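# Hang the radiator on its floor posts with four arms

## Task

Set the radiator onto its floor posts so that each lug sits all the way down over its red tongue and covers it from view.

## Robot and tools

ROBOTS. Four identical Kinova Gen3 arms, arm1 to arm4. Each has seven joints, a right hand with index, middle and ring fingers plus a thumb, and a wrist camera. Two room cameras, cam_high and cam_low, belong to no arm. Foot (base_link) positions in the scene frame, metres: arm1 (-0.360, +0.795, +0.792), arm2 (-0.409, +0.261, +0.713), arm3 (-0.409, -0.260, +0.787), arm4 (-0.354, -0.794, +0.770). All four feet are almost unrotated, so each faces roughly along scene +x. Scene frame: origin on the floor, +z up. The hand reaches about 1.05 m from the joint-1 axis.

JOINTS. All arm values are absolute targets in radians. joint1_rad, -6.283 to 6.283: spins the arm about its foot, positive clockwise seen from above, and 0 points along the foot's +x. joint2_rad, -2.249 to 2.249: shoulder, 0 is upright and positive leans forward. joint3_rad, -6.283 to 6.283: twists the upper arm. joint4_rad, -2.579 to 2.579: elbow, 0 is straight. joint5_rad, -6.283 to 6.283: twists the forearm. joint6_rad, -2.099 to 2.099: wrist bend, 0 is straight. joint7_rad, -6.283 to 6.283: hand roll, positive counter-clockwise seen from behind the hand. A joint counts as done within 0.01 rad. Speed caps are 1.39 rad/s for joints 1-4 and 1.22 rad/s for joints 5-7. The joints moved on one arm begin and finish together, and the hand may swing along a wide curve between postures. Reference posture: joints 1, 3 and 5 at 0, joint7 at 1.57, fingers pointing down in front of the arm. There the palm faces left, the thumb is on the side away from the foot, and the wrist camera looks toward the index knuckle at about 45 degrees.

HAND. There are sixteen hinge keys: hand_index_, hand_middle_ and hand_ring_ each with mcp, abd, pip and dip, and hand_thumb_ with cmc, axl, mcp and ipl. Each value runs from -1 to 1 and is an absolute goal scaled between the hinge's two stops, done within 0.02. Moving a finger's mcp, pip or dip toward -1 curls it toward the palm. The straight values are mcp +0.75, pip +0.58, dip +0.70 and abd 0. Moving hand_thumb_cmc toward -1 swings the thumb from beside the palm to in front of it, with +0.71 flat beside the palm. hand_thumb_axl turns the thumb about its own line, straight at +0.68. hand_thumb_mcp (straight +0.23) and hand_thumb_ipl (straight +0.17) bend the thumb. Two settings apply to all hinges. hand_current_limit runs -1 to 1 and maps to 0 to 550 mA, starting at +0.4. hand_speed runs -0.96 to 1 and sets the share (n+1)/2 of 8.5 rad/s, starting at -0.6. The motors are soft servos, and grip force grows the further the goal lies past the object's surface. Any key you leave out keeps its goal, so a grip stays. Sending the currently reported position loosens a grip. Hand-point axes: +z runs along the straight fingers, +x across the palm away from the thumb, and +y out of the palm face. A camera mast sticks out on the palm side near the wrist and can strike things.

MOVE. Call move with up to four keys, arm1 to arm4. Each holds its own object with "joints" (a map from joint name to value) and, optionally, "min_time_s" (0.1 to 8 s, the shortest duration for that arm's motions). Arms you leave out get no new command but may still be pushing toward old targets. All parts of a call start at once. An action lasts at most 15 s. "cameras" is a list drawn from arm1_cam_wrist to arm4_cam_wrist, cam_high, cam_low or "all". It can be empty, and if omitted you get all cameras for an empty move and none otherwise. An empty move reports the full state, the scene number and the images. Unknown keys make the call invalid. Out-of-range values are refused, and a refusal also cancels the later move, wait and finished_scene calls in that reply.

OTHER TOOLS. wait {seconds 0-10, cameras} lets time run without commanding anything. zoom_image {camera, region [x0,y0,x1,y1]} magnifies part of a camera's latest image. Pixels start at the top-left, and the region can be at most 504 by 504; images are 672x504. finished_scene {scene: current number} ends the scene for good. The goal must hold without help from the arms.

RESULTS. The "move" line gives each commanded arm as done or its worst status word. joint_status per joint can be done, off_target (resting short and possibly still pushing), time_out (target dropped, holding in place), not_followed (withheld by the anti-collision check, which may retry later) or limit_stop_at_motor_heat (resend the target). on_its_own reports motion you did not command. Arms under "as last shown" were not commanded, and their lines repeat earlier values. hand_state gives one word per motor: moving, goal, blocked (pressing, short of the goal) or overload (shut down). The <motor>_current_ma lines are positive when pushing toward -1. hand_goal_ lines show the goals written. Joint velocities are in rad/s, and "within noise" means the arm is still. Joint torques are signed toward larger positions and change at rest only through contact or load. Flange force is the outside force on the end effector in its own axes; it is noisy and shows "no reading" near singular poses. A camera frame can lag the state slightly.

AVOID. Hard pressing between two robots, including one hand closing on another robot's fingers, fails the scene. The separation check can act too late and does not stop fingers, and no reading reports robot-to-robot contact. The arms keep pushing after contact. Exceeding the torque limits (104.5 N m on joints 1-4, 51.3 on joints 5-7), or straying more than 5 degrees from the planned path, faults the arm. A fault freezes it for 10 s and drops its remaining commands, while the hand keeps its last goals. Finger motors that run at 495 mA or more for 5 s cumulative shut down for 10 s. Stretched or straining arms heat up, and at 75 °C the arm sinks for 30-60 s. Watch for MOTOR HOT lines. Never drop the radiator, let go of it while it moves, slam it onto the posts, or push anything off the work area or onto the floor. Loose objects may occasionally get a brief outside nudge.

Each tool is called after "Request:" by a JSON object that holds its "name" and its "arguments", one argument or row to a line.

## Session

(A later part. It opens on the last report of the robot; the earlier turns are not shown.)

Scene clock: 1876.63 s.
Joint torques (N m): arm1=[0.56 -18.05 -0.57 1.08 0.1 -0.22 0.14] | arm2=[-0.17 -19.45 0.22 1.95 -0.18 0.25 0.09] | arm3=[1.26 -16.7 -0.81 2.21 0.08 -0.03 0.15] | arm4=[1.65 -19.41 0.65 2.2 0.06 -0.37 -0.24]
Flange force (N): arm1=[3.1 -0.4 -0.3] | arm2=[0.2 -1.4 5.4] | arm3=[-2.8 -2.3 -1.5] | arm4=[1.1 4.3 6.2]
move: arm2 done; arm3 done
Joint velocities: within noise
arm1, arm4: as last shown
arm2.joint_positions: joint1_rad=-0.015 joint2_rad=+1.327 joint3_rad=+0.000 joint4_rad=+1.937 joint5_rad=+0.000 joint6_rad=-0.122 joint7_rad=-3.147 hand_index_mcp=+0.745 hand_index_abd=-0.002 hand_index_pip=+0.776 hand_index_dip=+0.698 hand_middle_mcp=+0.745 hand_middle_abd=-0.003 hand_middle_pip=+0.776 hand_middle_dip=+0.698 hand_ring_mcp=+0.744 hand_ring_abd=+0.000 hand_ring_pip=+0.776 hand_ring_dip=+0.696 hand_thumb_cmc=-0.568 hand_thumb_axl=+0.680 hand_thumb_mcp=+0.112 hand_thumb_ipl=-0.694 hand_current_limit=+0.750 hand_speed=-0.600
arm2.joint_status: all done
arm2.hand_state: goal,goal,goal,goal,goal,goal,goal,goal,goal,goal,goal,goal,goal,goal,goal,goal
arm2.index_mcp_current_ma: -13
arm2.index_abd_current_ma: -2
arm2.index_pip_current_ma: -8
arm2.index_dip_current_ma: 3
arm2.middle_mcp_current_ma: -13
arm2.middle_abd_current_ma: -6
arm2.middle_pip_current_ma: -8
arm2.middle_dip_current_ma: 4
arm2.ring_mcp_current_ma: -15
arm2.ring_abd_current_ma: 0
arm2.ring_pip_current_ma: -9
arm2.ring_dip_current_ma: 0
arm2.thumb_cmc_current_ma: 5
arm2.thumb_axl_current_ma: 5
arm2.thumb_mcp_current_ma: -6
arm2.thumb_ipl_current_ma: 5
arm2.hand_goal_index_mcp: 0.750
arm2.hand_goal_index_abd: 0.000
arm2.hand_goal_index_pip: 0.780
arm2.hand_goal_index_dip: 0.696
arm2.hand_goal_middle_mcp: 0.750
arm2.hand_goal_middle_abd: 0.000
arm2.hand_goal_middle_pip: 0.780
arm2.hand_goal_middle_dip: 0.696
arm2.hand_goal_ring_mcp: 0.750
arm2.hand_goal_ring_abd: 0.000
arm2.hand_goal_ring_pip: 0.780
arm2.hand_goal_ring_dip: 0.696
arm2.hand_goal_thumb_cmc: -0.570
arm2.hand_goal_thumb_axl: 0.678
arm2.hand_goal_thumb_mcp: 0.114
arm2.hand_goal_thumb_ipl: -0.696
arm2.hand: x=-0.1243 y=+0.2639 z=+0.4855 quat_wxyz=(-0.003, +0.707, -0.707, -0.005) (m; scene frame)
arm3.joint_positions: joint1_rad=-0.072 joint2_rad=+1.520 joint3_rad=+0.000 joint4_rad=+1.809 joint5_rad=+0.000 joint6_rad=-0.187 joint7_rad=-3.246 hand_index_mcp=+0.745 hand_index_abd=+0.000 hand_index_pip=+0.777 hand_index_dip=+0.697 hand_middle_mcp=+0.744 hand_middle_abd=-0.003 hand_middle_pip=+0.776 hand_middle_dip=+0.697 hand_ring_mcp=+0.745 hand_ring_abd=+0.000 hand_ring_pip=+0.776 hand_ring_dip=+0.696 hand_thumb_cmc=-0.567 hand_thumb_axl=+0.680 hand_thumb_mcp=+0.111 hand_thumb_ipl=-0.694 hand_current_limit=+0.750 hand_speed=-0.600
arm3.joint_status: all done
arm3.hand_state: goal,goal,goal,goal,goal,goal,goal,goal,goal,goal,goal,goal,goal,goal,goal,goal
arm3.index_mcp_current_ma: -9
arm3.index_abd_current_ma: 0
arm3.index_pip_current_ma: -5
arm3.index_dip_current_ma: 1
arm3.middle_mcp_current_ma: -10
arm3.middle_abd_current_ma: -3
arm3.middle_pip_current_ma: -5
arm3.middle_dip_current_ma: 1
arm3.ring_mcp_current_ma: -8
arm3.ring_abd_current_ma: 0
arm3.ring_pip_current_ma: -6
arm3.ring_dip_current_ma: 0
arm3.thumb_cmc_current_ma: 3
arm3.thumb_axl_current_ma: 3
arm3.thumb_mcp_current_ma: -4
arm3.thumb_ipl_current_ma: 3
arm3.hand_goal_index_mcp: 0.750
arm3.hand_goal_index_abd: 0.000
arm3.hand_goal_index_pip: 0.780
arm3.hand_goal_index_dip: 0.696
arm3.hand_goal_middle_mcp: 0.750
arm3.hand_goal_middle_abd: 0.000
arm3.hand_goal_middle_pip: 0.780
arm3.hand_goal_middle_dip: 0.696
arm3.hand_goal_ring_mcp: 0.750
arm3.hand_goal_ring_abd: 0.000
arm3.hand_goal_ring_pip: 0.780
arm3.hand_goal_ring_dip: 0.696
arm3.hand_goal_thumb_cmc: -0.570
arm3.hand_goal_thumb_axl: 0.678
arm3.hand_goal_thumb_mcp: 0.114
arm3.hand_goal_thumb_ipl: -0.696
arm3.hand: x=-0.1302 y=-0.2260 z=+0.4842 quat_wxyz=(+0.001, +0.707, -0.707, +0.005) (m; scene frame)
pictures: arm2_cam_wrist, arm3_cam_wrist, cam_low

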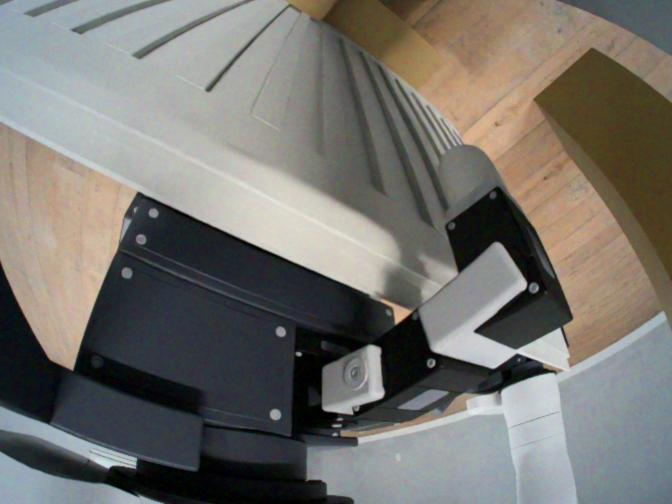

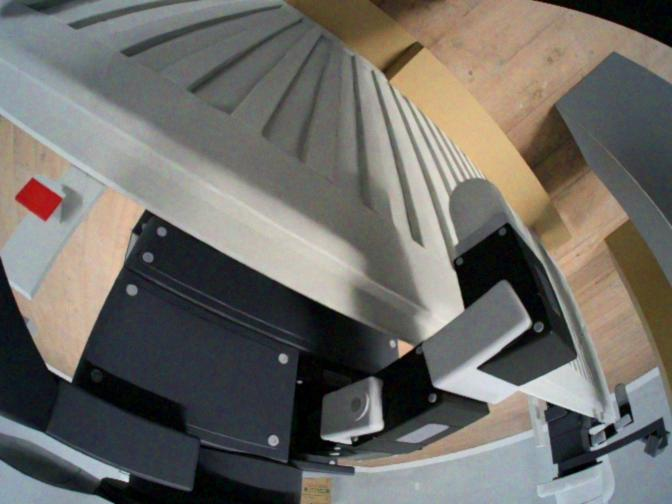

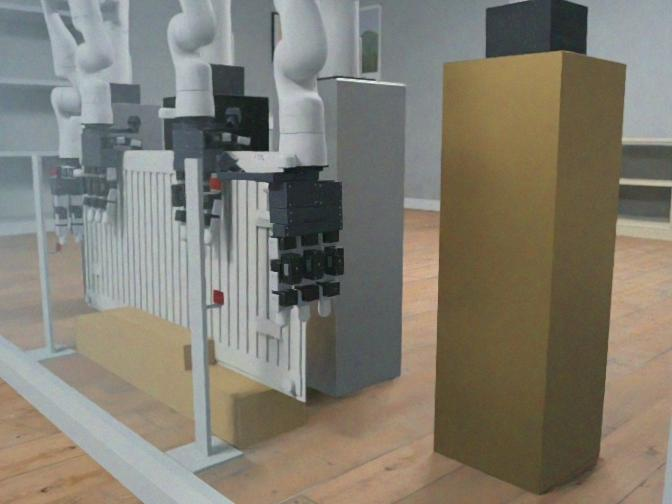

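Request:
{"name": "move", "arguments": {
  "arm1": {"joints":{"joint1_rad":0.4611,"joint2_rad":1.7091,"joint4_rad":1.5281,"joint6_rad":-0.0955,"joint7_rad":-1.0978},"min_time_s":1.5},
  "arm4": {"joints":{"joint1_rad":-0.8988,"joint2_rad":1.6994,"joint4_rad":1.6708,"joint6_rad":-0.2286,"joint7_rad":0.6800},"min_time_s":1.5},
  "arm2": {"joints":{"hand_thumb_mcp":0.02,"hand_thumb_ipl":-0.80}},
  "arm3": {"joints":{"hand_thumb_mcp":0.02,"hand_thumb_ipl":-0.80}}
}}

Request:
{"name": "move", "arguments": {
  "arm2": {"joints":{"hand_index_mcp":0.54,"hand_middle_mcp":0.54,"hand_ring_mcp":0.54}},
  "arm3": {"joints":{"hand_index_mcp":0.54,"hand_middle_mcp":0.54,"hand_ring_mcp":0.54}},
  "cameras": ["arm2_cam_wrist","arm3_cam_wrist","cam_high","cam_low"]
}}

Request:
{"name": "zoom_image", "arguments": {
  "camera": "cam_low",
  "region": [60, 110, 400, 420]
}}

Scene clock: 1886.37 s.
Joint torques (N m): arm1=[1.31 -16.72 0.18 2.19 -0.09 0.07 0] | arm2=[-0.14 -19.43 0.21 2.03 -0.21 0.24 0.09] | arm3=[1.21 -16.63 -0.8 2.15 0.1 -0.1 0.21] | arm4=[1.12 -18.72 0.01 2.88 0.23 -0.24 -0.15]
Flange force (N): arm1=[4.8 -1.0 -0.6] | arm2=[0.2 -1.7 5.5] | arm3=[-2.8 -2.4 -1.8] | arm4=[0.2 3.8 6.3]
move: arm1 done; arm2 done; arm3 done; arm4 done
Joint velocities: within noise
arm1.joint_positions: joint1_rad=+0.461 joint2_rad=+1.709 joint3_rad=+0.000 joint4_rad=+1.528 joint5_rad=+0.000 joint6_rad=-0.095 joint7_rad=-1.098 hand_index_mcp=+0.752 hand_index_abd=+0.000 hand_index_pip=+0.577 hand_index_dip=+0.696 hand_middle_mcp=+0.752 hand_middle_abd=+0.000 hand_middle_pip=+0.577 hand_middle_dip=+0.696 hand_ring_mcp=+0.752 hand_ring_abd=+0.000 hand_ring_pip=+0.577 hand_ring_dip=+0.696 hand_thumb_cmc=-0.593 hand_thumb_axl=-0.372 hand_thumb_mcp=+0.218 hand_thumb_ipl=+0.168 hand_current_limit=+0.750 hand_speed=-0.600
arm1.joint_status: all done
arm1.hand_state: goal,goal,goal,goal,goal,goal,goal,goal,goal,goal,goal,goal,blocked,goal,goal,goal
arm1.index_mcp_current_ma: 0
arm1.index_abd_current_ma: 0
arm1.index_pip_current_ma: 0
arm1.index_dip_current_ma: 0
arm1.middle_mcp_current_ma: 0
arm1.middle_abd_current_ma: 0
arm1.middle_pip_current_ma: 0
arm1.middle_dip_current_ma: 0
arm1.ring_mcp_current_ma: 0
arm1.ring_abd_current_ma: 0
arm1.ring_pip_current_ma: 0
arm1.ring_dip_current_ma: 0
arm1.thumb_cmc_current_ma: -9
arm1.thumb_axl_current_ma: 0
arm1.thumb_mcp_current_ma: -2
arm1.thumb_ipl_current_ma: 0
arm1.hand_goal_index_mcp: 0.754
arm1.hand_goal_index_abd: 0.000
arm1.hand_goal_index_pip: 0.576
arm1.hand_goal_index_dip: 0.696
arm1.hand_goal_middle_mcp: 0.754
arm1.hand_goal_middle_abd: 0.000
arm1.hand_goal_middle_pip: 0.576
arm1.hand_goal_middle_dip: 0.696
arm1.hand_goal_ring_mcp: 0.754
arm1.hand_goal_ring_abd: 0.000
arm1.hand_goal_ring_pip: 0.576
arm1.hand_goal_ring_dip: 0.696
arm1.hand_goal_thumb_cmc: -0.570
arm1.hand_goal_thumb_axl: -0.370
arm1.hand_goal_thumb_mcp: 0.226
arm1.hand_goal_thumb_ipl: 0.168
arm1.hand: x=-0.0544 y=+0.5163 z=+0.3971 quat_wxyz=(-0.006, +1.000, +0.000, -0.006) (m; scene frame)
arm2.joint_positions: joint1_rad=-0.015 joint2_rad=+1.327 joint3_rad=+0.000 joint4_rad=+1.937 joint5_rad=+0.000 joint6_rad=-0.122 joint7_rad=-3.147 hand_index_mcp=+0.745 hand_index_abd=-0.002 hand_index_pip=+0.776 hand_index_dip=+0.698 hand_middle_mcp=+0.745 hand_middle_abd=-0.003 hand_middle_pip=+0.776 hand_middle_dip=+0.698 hand_ring_mcp=+0.744 hand_ring_abd=+0.000 hand_ring_pip=+0.776 hand_ring_dip=+0.696 hand_thumb_cmc=-0.568 hand_thumb_axl=+0.680 hand_thumb_mcp=+0.019 hand_thumb_ipl=-0.797 hand_current_limit=+0.750 hand_speed=-0.600
arm2.joint_status: all done
arm2.hand_state: goal,goal,goal,goal,goal,goal,goal,goal,goal,goal,goal,goal,goal,goal,goal,goal
arm2.index_mcp_current_ma: -13
arm2.index_abd_current_ma: -2
arm2.index_pip_current_ma: -8
arm2.index_dip_current_ma: 3
arm2.middle_mcp_current_ma: -13
arm2.middle_abd_current_ma: -6
arm2.middle_pip_current_ma: -8
arm2.middle_dip_current_ma: 4
arm2.ring_mcp_current_ma: -15
arm2.ring_abd_current_ma: 0
arm2.ring_pip_current_ma: -9
arm2.ring_dip_current_ma: 0
arm2.thumb_cmc_current_ma: 5
arm2.thumb_axl_current_ma: 5
arm2.thumb_mcp_current_ma: -1
arm2.thumb_ipl_current_ma: 7
arm2.hand_goal_index_mcp: 0.750
arm2.hand_goal_index_abd: 0.000
arm2.hand_goal_index_pip: 0.780
arm2.hand_goal_index_dip: 0.696
arm2.hand_goal_middle_mcp: 0.750
arm2.hand_goal_middle_abd: 0.000
arm2.hand_goal_middle_pip: 0.780
arm2.hand_goal_middle_dip: 0.696
arm2.hand_goal_ring_mcp: 0.750
arm2.hand_goal_ring_abd: 0.000
arm2.hand_goal_ring_pip: 0.780
arm2.hand_goal_ring_dip: 0.696
arm2.hand_goal_thumb_cmc: -0.570
arm2.hand_goal_thumb_axl: 0.678
arm2.hand_goal_thumb_mcp: 0.020
arm2.hand_goal_thumb_ipl: -0.800
arm2.hand: x=-0.1243 y=+0.2639 z=+0.4855 quat_wxyz=(-0.003, +0.707, -0.707, -0.005) (m; scene frame)
arm3.joint_positions: joint1_rad=-0.072 joint2_rad=+1.520 joint3_rad=+0.000 joint4_rad=+1.809 joint5_rad=+0.000 joint6_rad=-0.187 joint7_rad=-3.246 hand_index_mcp=+0.745 hand_index_abd=+0.000 hand_index_pip=+0.777 hand_index_dip=+0.697 hand_middle_mcp=+0.744 hand_middle_abd=-0.003 hand_middle_pip=+0.776 hand_middle_dip=+0.697 hand_ring_mcp=+0.745 hand_ring_abd=+0.000 hand_ring_pip=+0.776 hand_ring_dip=+0.696 hand_thumb_cmc=-0.567 hand_thumb_axl=+0.680 hand_thumb_mcp=+0.019 hand_thumb_ipl=-0.798 hand_current_limit=+0.750 hand_speed=-0.600
arm3.joint_status: all done
arm3.hand_state: goal,goal,goal,goal,goal,goal,goal,goal,goal,goal,goal,goal,goal,goal,goal,goal
arm3.index_mcp_current_ma: -9
arm3.index_abd_current_ma: 0
arm3.index_pip_current_ma: -5
arm3.index_dip_current_ma: 1
arm3.middle_mcp_current_ma: -10
arm3.middle_abd_current_ma: -3
arm3.middle_pip_current_ma: -5
arm3.middle_dip_current_ma: 1
arm3.ring_mcp_current_ma: -8
arm3.ring_abd_current_ma: 0
arm3.ring_pip_current_ma: -6
arm3.ring_dip_current_ma: 0
arm3.thumb_cmc_current_ma: 3
arm3.thumb_axl_current_ma: 3
arm3.thumb_mcp_current_ma: -1
arm3.thumb_ipl_current_ma: 5
arm3.hand_goal_index_mcp: 0.750
arm3.hand_goal_index_abd: 0.000
arm3.hand_goal_index_pip: 0.780
arm3.hand_goal_index_dip: 0.696
arm3.hand_goal_middle_mcp: 0.750
arm3.hand_goal_middle_abd: 0.000
arm3.hand_goal_middle_pip: 0.780
arm3.hand_goal_middle_dip: 0.696
arm3.hand_goal_ring_mcp: 0.750
arm3.hand_goal_ring_abd: 0.000
arm3.hand_goal_ring_pip: 0.780
arm3.hand_goal_ring_dip: 0.696
arm3.hand_goal_thumb_cmc: -0.570
arm3.hand_goal_thumb_axl: 0.678
arm3.hand_goal_thumb_mcp: 0.020
arm3.hand_goal_thumb_ipl: -0.800
arm3.hand: x=-0.1302 y=-0.2259 z=+0.4842 quat_wxyz=(+0.001, +0.707, -0.707, +0.005) (m; scene frame)
arm4.joint_positions: joint1_rad=-0.899 joint2_rad=+1.699 joint3_rad=+0.000 joint4_rad=+1.671 joint5_rad=+0.000 joint6_rad=-0.229 joint7_rad=+0.680 hand_index_mcp=+0.752 hand_index_abd=+0.000 hand_index_pip=+0.577 hand_index_dip=+0.696 hand_middle_mcp=+0.752 hand_middle_abd=+0.000 hand_middle_pip=+0.577 hand_middle_dip=+0.696 hand_ring_mcp=+0.752 hand_ring_abd=+0.000 hand_ring_pip=+0.577 hand_ring_dip=+0.696 hand_thumb_cmc=-0.555 hand_thumb_axl=-0.427 hand_thumb_mcp=+0.231 hand_thumb_ipl=+0.168 hand_current_limit=+0.750 hand_speed=-0.600
arm4.joint_status: all done
arm4.hand_state: goal,goal,goal,goal,goal,goal,goal,goal,goal,goal,goal,goal,goal,goal,goal,goal
arm4.index_mcp_current_ma: -2
arm4.index_abd_current_ma: 0
arm4.index_pip_current_ma: 1
arm4.index_dip_current_ma: 0
arm4.middle_mcp_current_ma: -2
arm4.middle_abd_current_ma: 0
arm4.middle_pip_current_ma: 1
arm4.middle_dip_current_ma: 0
arm4.ring_mcp_current_ma: -2
arm4.ring_abd_current_ma: 0
arm4.ring_pip_current_ma: 1
arm4.ring_dip_current_ma: 0
arm4.thumb_cmc_current_ma: 29
arm4.thumb_axl_current_ma: 4
arm4.thumb_mcp_current_ma: 10
arm4.thumb_ipl_current_ma: 0
arm4.hand_goal_index_mcp: 0.754
arm4.hand_goal_index_abd: 0.000
arm4.hand_goal_index_pip: 0.576
arm4.hand_goal_index_dip: 0.696
arm4.hand_goal_middle_mcp: 0.754
arm4.hand_goal_middle_abd: 0.000
arm4.hand_goal_middle_pip: 0.576
arm4.hand_goal_middle_dip: 0.696
arm4.hand_goal_ring_mcp: 0.754
arm4.hand_goal_ring_abd: 0.000
arm4.hand_goal_ring_pip: 0.576
arm4.hand_goal_ring_dip: 0.696
arm4.hand_goal_thumb_cmc: -0.570
arm4.hand_goal_thumb_axl: -0.430
arm4.hand_goal_thumb_mcp: 0.226
arm4.hand_goal_thumb_ipl: 0.168
arm4.hand: x=-0.0903 y=-0.4543 z=+0.3970 quat_wxyz=(+0.005, +0.000, +1.000, +0.002) (m; scene frame)
pictures: none

Scene clock: 1886.97 s.
Joint torques (N m): arm1=[1.34 -16.75 0.21 2.23 -0.07 0.09 0.03] | arm2=[-0.15 -19.31 0.19 2.06 -0.18 0.38 0.12] | arm3=[1.28 -16.61 -0.78 2.29 0.03 -0.01 0.2] | arm4=[1.17 -18.73 0.03 2.9 0.24 -0.24 -0.14]
Flange force (N): arm1=[4.9 -1.1 -0.5] | arm2=[0.1 -1.4 5.3] | arm3=[-2.9 -2.5 -1.5] | arm4=[0.3 3.9 6.4]
move: arm2 done; arm3 done
Joint velocities: within noise
arm1, arm4: as last shown
arm2.joint_positions: joint1_rad=-0.015 joint2_rad=+1.327 joint3_rad=+0.000 joint4_rad=+1.937 joint5_rad=+0.000 joint6_rad=-0.122 joint7_rad=-3.147 hand_index_mcp=+0.547 hand_index_abd=-0.002 hand_index_pip=+0.778 hand_index_dip=+0.698 hand_middle_mcp=+0.546 hand_middle_abd=-0.003 hand_middle_pip=+0.778 hand_middle_dip=+0.698 hand_ring_mcp=+0.544 hand_ring_abd=+0.000 hand_ring_pip=+0.776 hand_ring_dip=+0.696 hand_thumb_cmc=-0.568 hand_thumb_axl=+0.680 hand_thumb_mcp=+0.019 hand_thumb_ipl=-0.797 hand_current_limit=+0.750 hand_speed=-0.600
arm2.joint_status: all done
arm2.hand_state: goal,goal,goal,goal,goal,goal,goal,goal,goal,goal,goal,goal,goal,goal,goal,goal
arm2.index_mcp_current_ma: 19
arm2.index_abd_current_ma: -2
arm2.index_pip_current_ma: -4
arm2.index_dip_current_ma: 3
arm2.middle_mcp_current_ma: 14
arm2.middle_abd_current_ma: -6
arm2.middle_pip_current_ma: -5
arm2.middle_dip_current_ma: 4
arm2.ring_mcp_current_ma: 9
arm2.ring_abd_current_ma: 0
arm2.ring_pip_current_ma: -8
arm2.ring_dip_current_ma: 0
arm2.thumb_cmc_current_ma: 5
arm2.thumb_axl_current_ma: 5
arm2.thumb_mcp_current_ma: -2
arm2.thumb_ipl_current_ma: 7
arm2.hand_goal_index_mcp: 0.540
arm2.hand_goal_index_abd: 0.000
arm2.hand_goal_index_pip: 0.780
arm2.hand_goal_index_dip: 0.696
arm2.hand_goal_middle_mcp: 0.540
arm2.hand_goal_middle_abd: 0.000
arm2.hand_goal_middle_pip: 0.780
arm2.hand_goal_middle_dip: 0.696
arm2.hand_goal_ring_mcp: 0.540
arm2.hand_goal_ring_abd: 0.000
arm2.hand_goal_ring_pip: 0.780
arm2.hand_goal_ring_dip: 0.696
arm2.hand_goal_thumb_cmc: -0.570
arm2.hand_goal_thumb_axl: 0.678
arm2.hand_goal_thumb_mcp: 0.020
arm2.hand_goal_thumb_ipl: -0.800
arm2.hand: x=-0.1243 y=+0.2639 z=+0.4855 quat_wxyz=(-0.003, +0.707, -0.707, -0.005) (m; scene frame)
arm3.joint_positions: joint1_rad=-0.072 joint2_rad=+1.520 joint3_rad=+0.000 joint4_rad=+1.809 joint5_rad=+0.000 joint6_rad=-0.187 joint7_rad=-3.246 hand_index_mcp=+0.543 hand_index_abd=+0.000 hand_index_pip=+0.777 hand_index_dip=+0.697 hand_middle_mcp=+0.543 hand_middle_abd=-0.003 hand_middle_pip=+0.776 hand_middle_dip=+0.697 hand_ring_mcp=+0.543 hand_ring_abd=+0.000 hand_ring_pip=+0.776 hand_ring_dip=+0.696 hand_thumb_cmc=-0.567 hand_thumb_axl=+0.680 hand_thumb_mcp=+0.019 hand_thumb_ipl=-0.798 hand_current_limit=+0.750 hand_speed=-0.600
arm3.joint_status: all done
arm3.hand_state: goal,goal,goal,goal,goal,goal,goal,goal,goal,goal,goal,goal,goal,goal,goal,goal
arm3.index_mcp_current_ma: 5
arm3.index_abd_current_ma: 0
arm3.index_pip_current_ma: -4
arm3.index_dip_current_ma: 1
arm3.middle_mcp_current_ma: 5
arm3.middle_abd_current_ma: -3
arm3.middle_pip_current_ma: -5
arm3.middle_dip_current_ma: 1
arm3.ring_mcp_current_ma: 4
arm3.ring_abd_current_ma: 0
arm3.ring_pip_current_ma: -5
arm3.ring_dip_current_ma: 0
arm3.thumb_cmc_current_ma: 3
arm3.thumb_axl_current_ma: 3
arm3.thumb_mcp_current_ma: -1
arm3.thumb_ipl_current_ma: 5
arm3.hand_goal_index_mcp: 0.540
arm3.hand_goal_index_abd: 0.000
arm3.hand_goal_index_pip: 0.780
arm3.hand_goal_index_dip: 0.696
arm3.hand_goal_middle_mcp: 0.540
arm3.hand_goal_middle_abd: 0.000
arm3.hand_goal_middle_pip: 0.780
arm3.hand_goal_middle_dip: 0.696
arm3.hand_goal_ring_mcp: 0.540
arm3.hand_goal_ring_abd: 0.000
arm3.hand_goal_ring_pip: 0.780
arm3.hand_goal_ring_dip: 0.696
arm3.hand_goal_thumb_cmc: -0.570
arm3.hand_goal_thumb_axl: 0.678
arm3.hand_goal_thumb_mcp: 0.020
arm3.hand_goal_thumb_ipl: -0.800
arm3.hand: x=-0.1302 y=-0.2259 z=+0.4842 quat_wxyz=(+0.001, +0.707, -0.707, +0.005) (m; scene frame)
pictures: arm2_cam_wrist, arm3_cam_wrist, cam_high, cam_low

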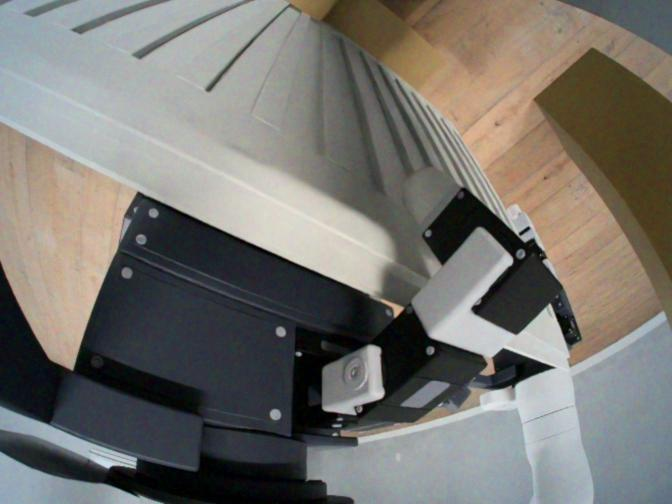

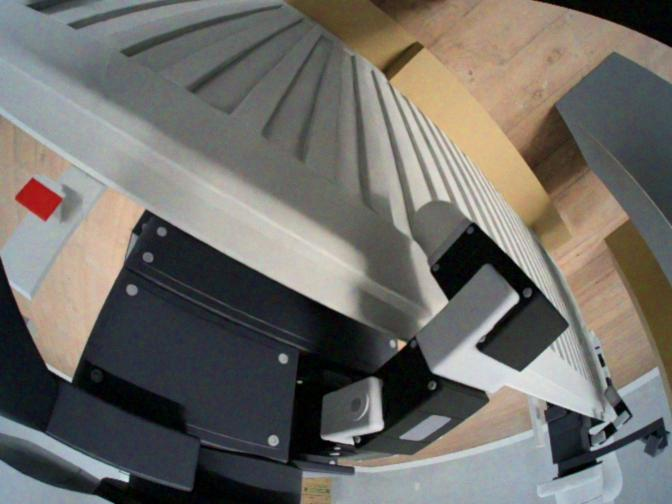

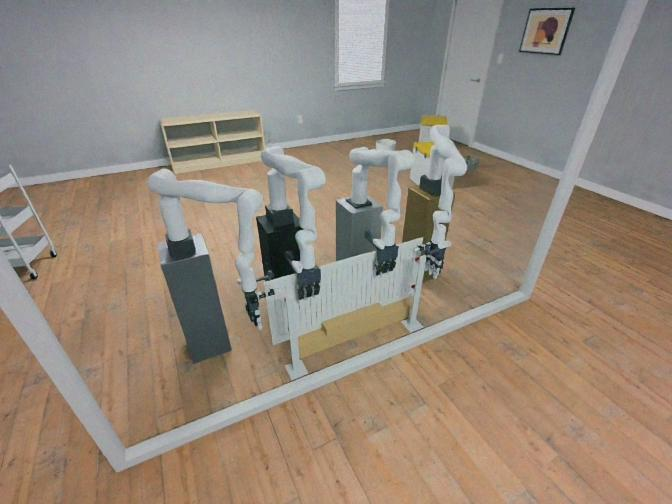

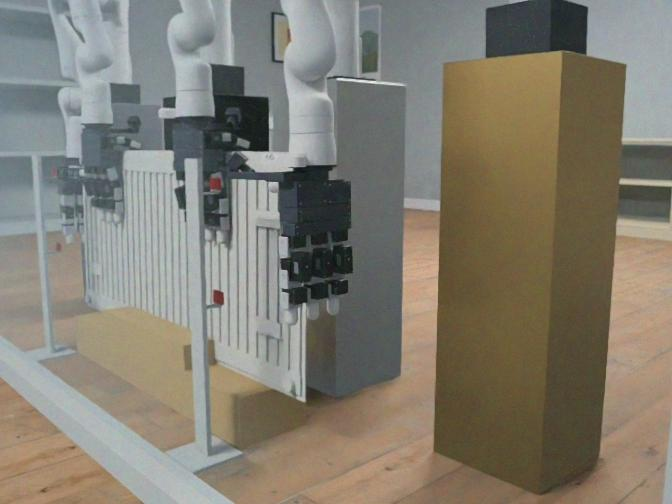

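Scaled by 1.482 from the camera's 672x504 image, which has a finer 960x720 frame.

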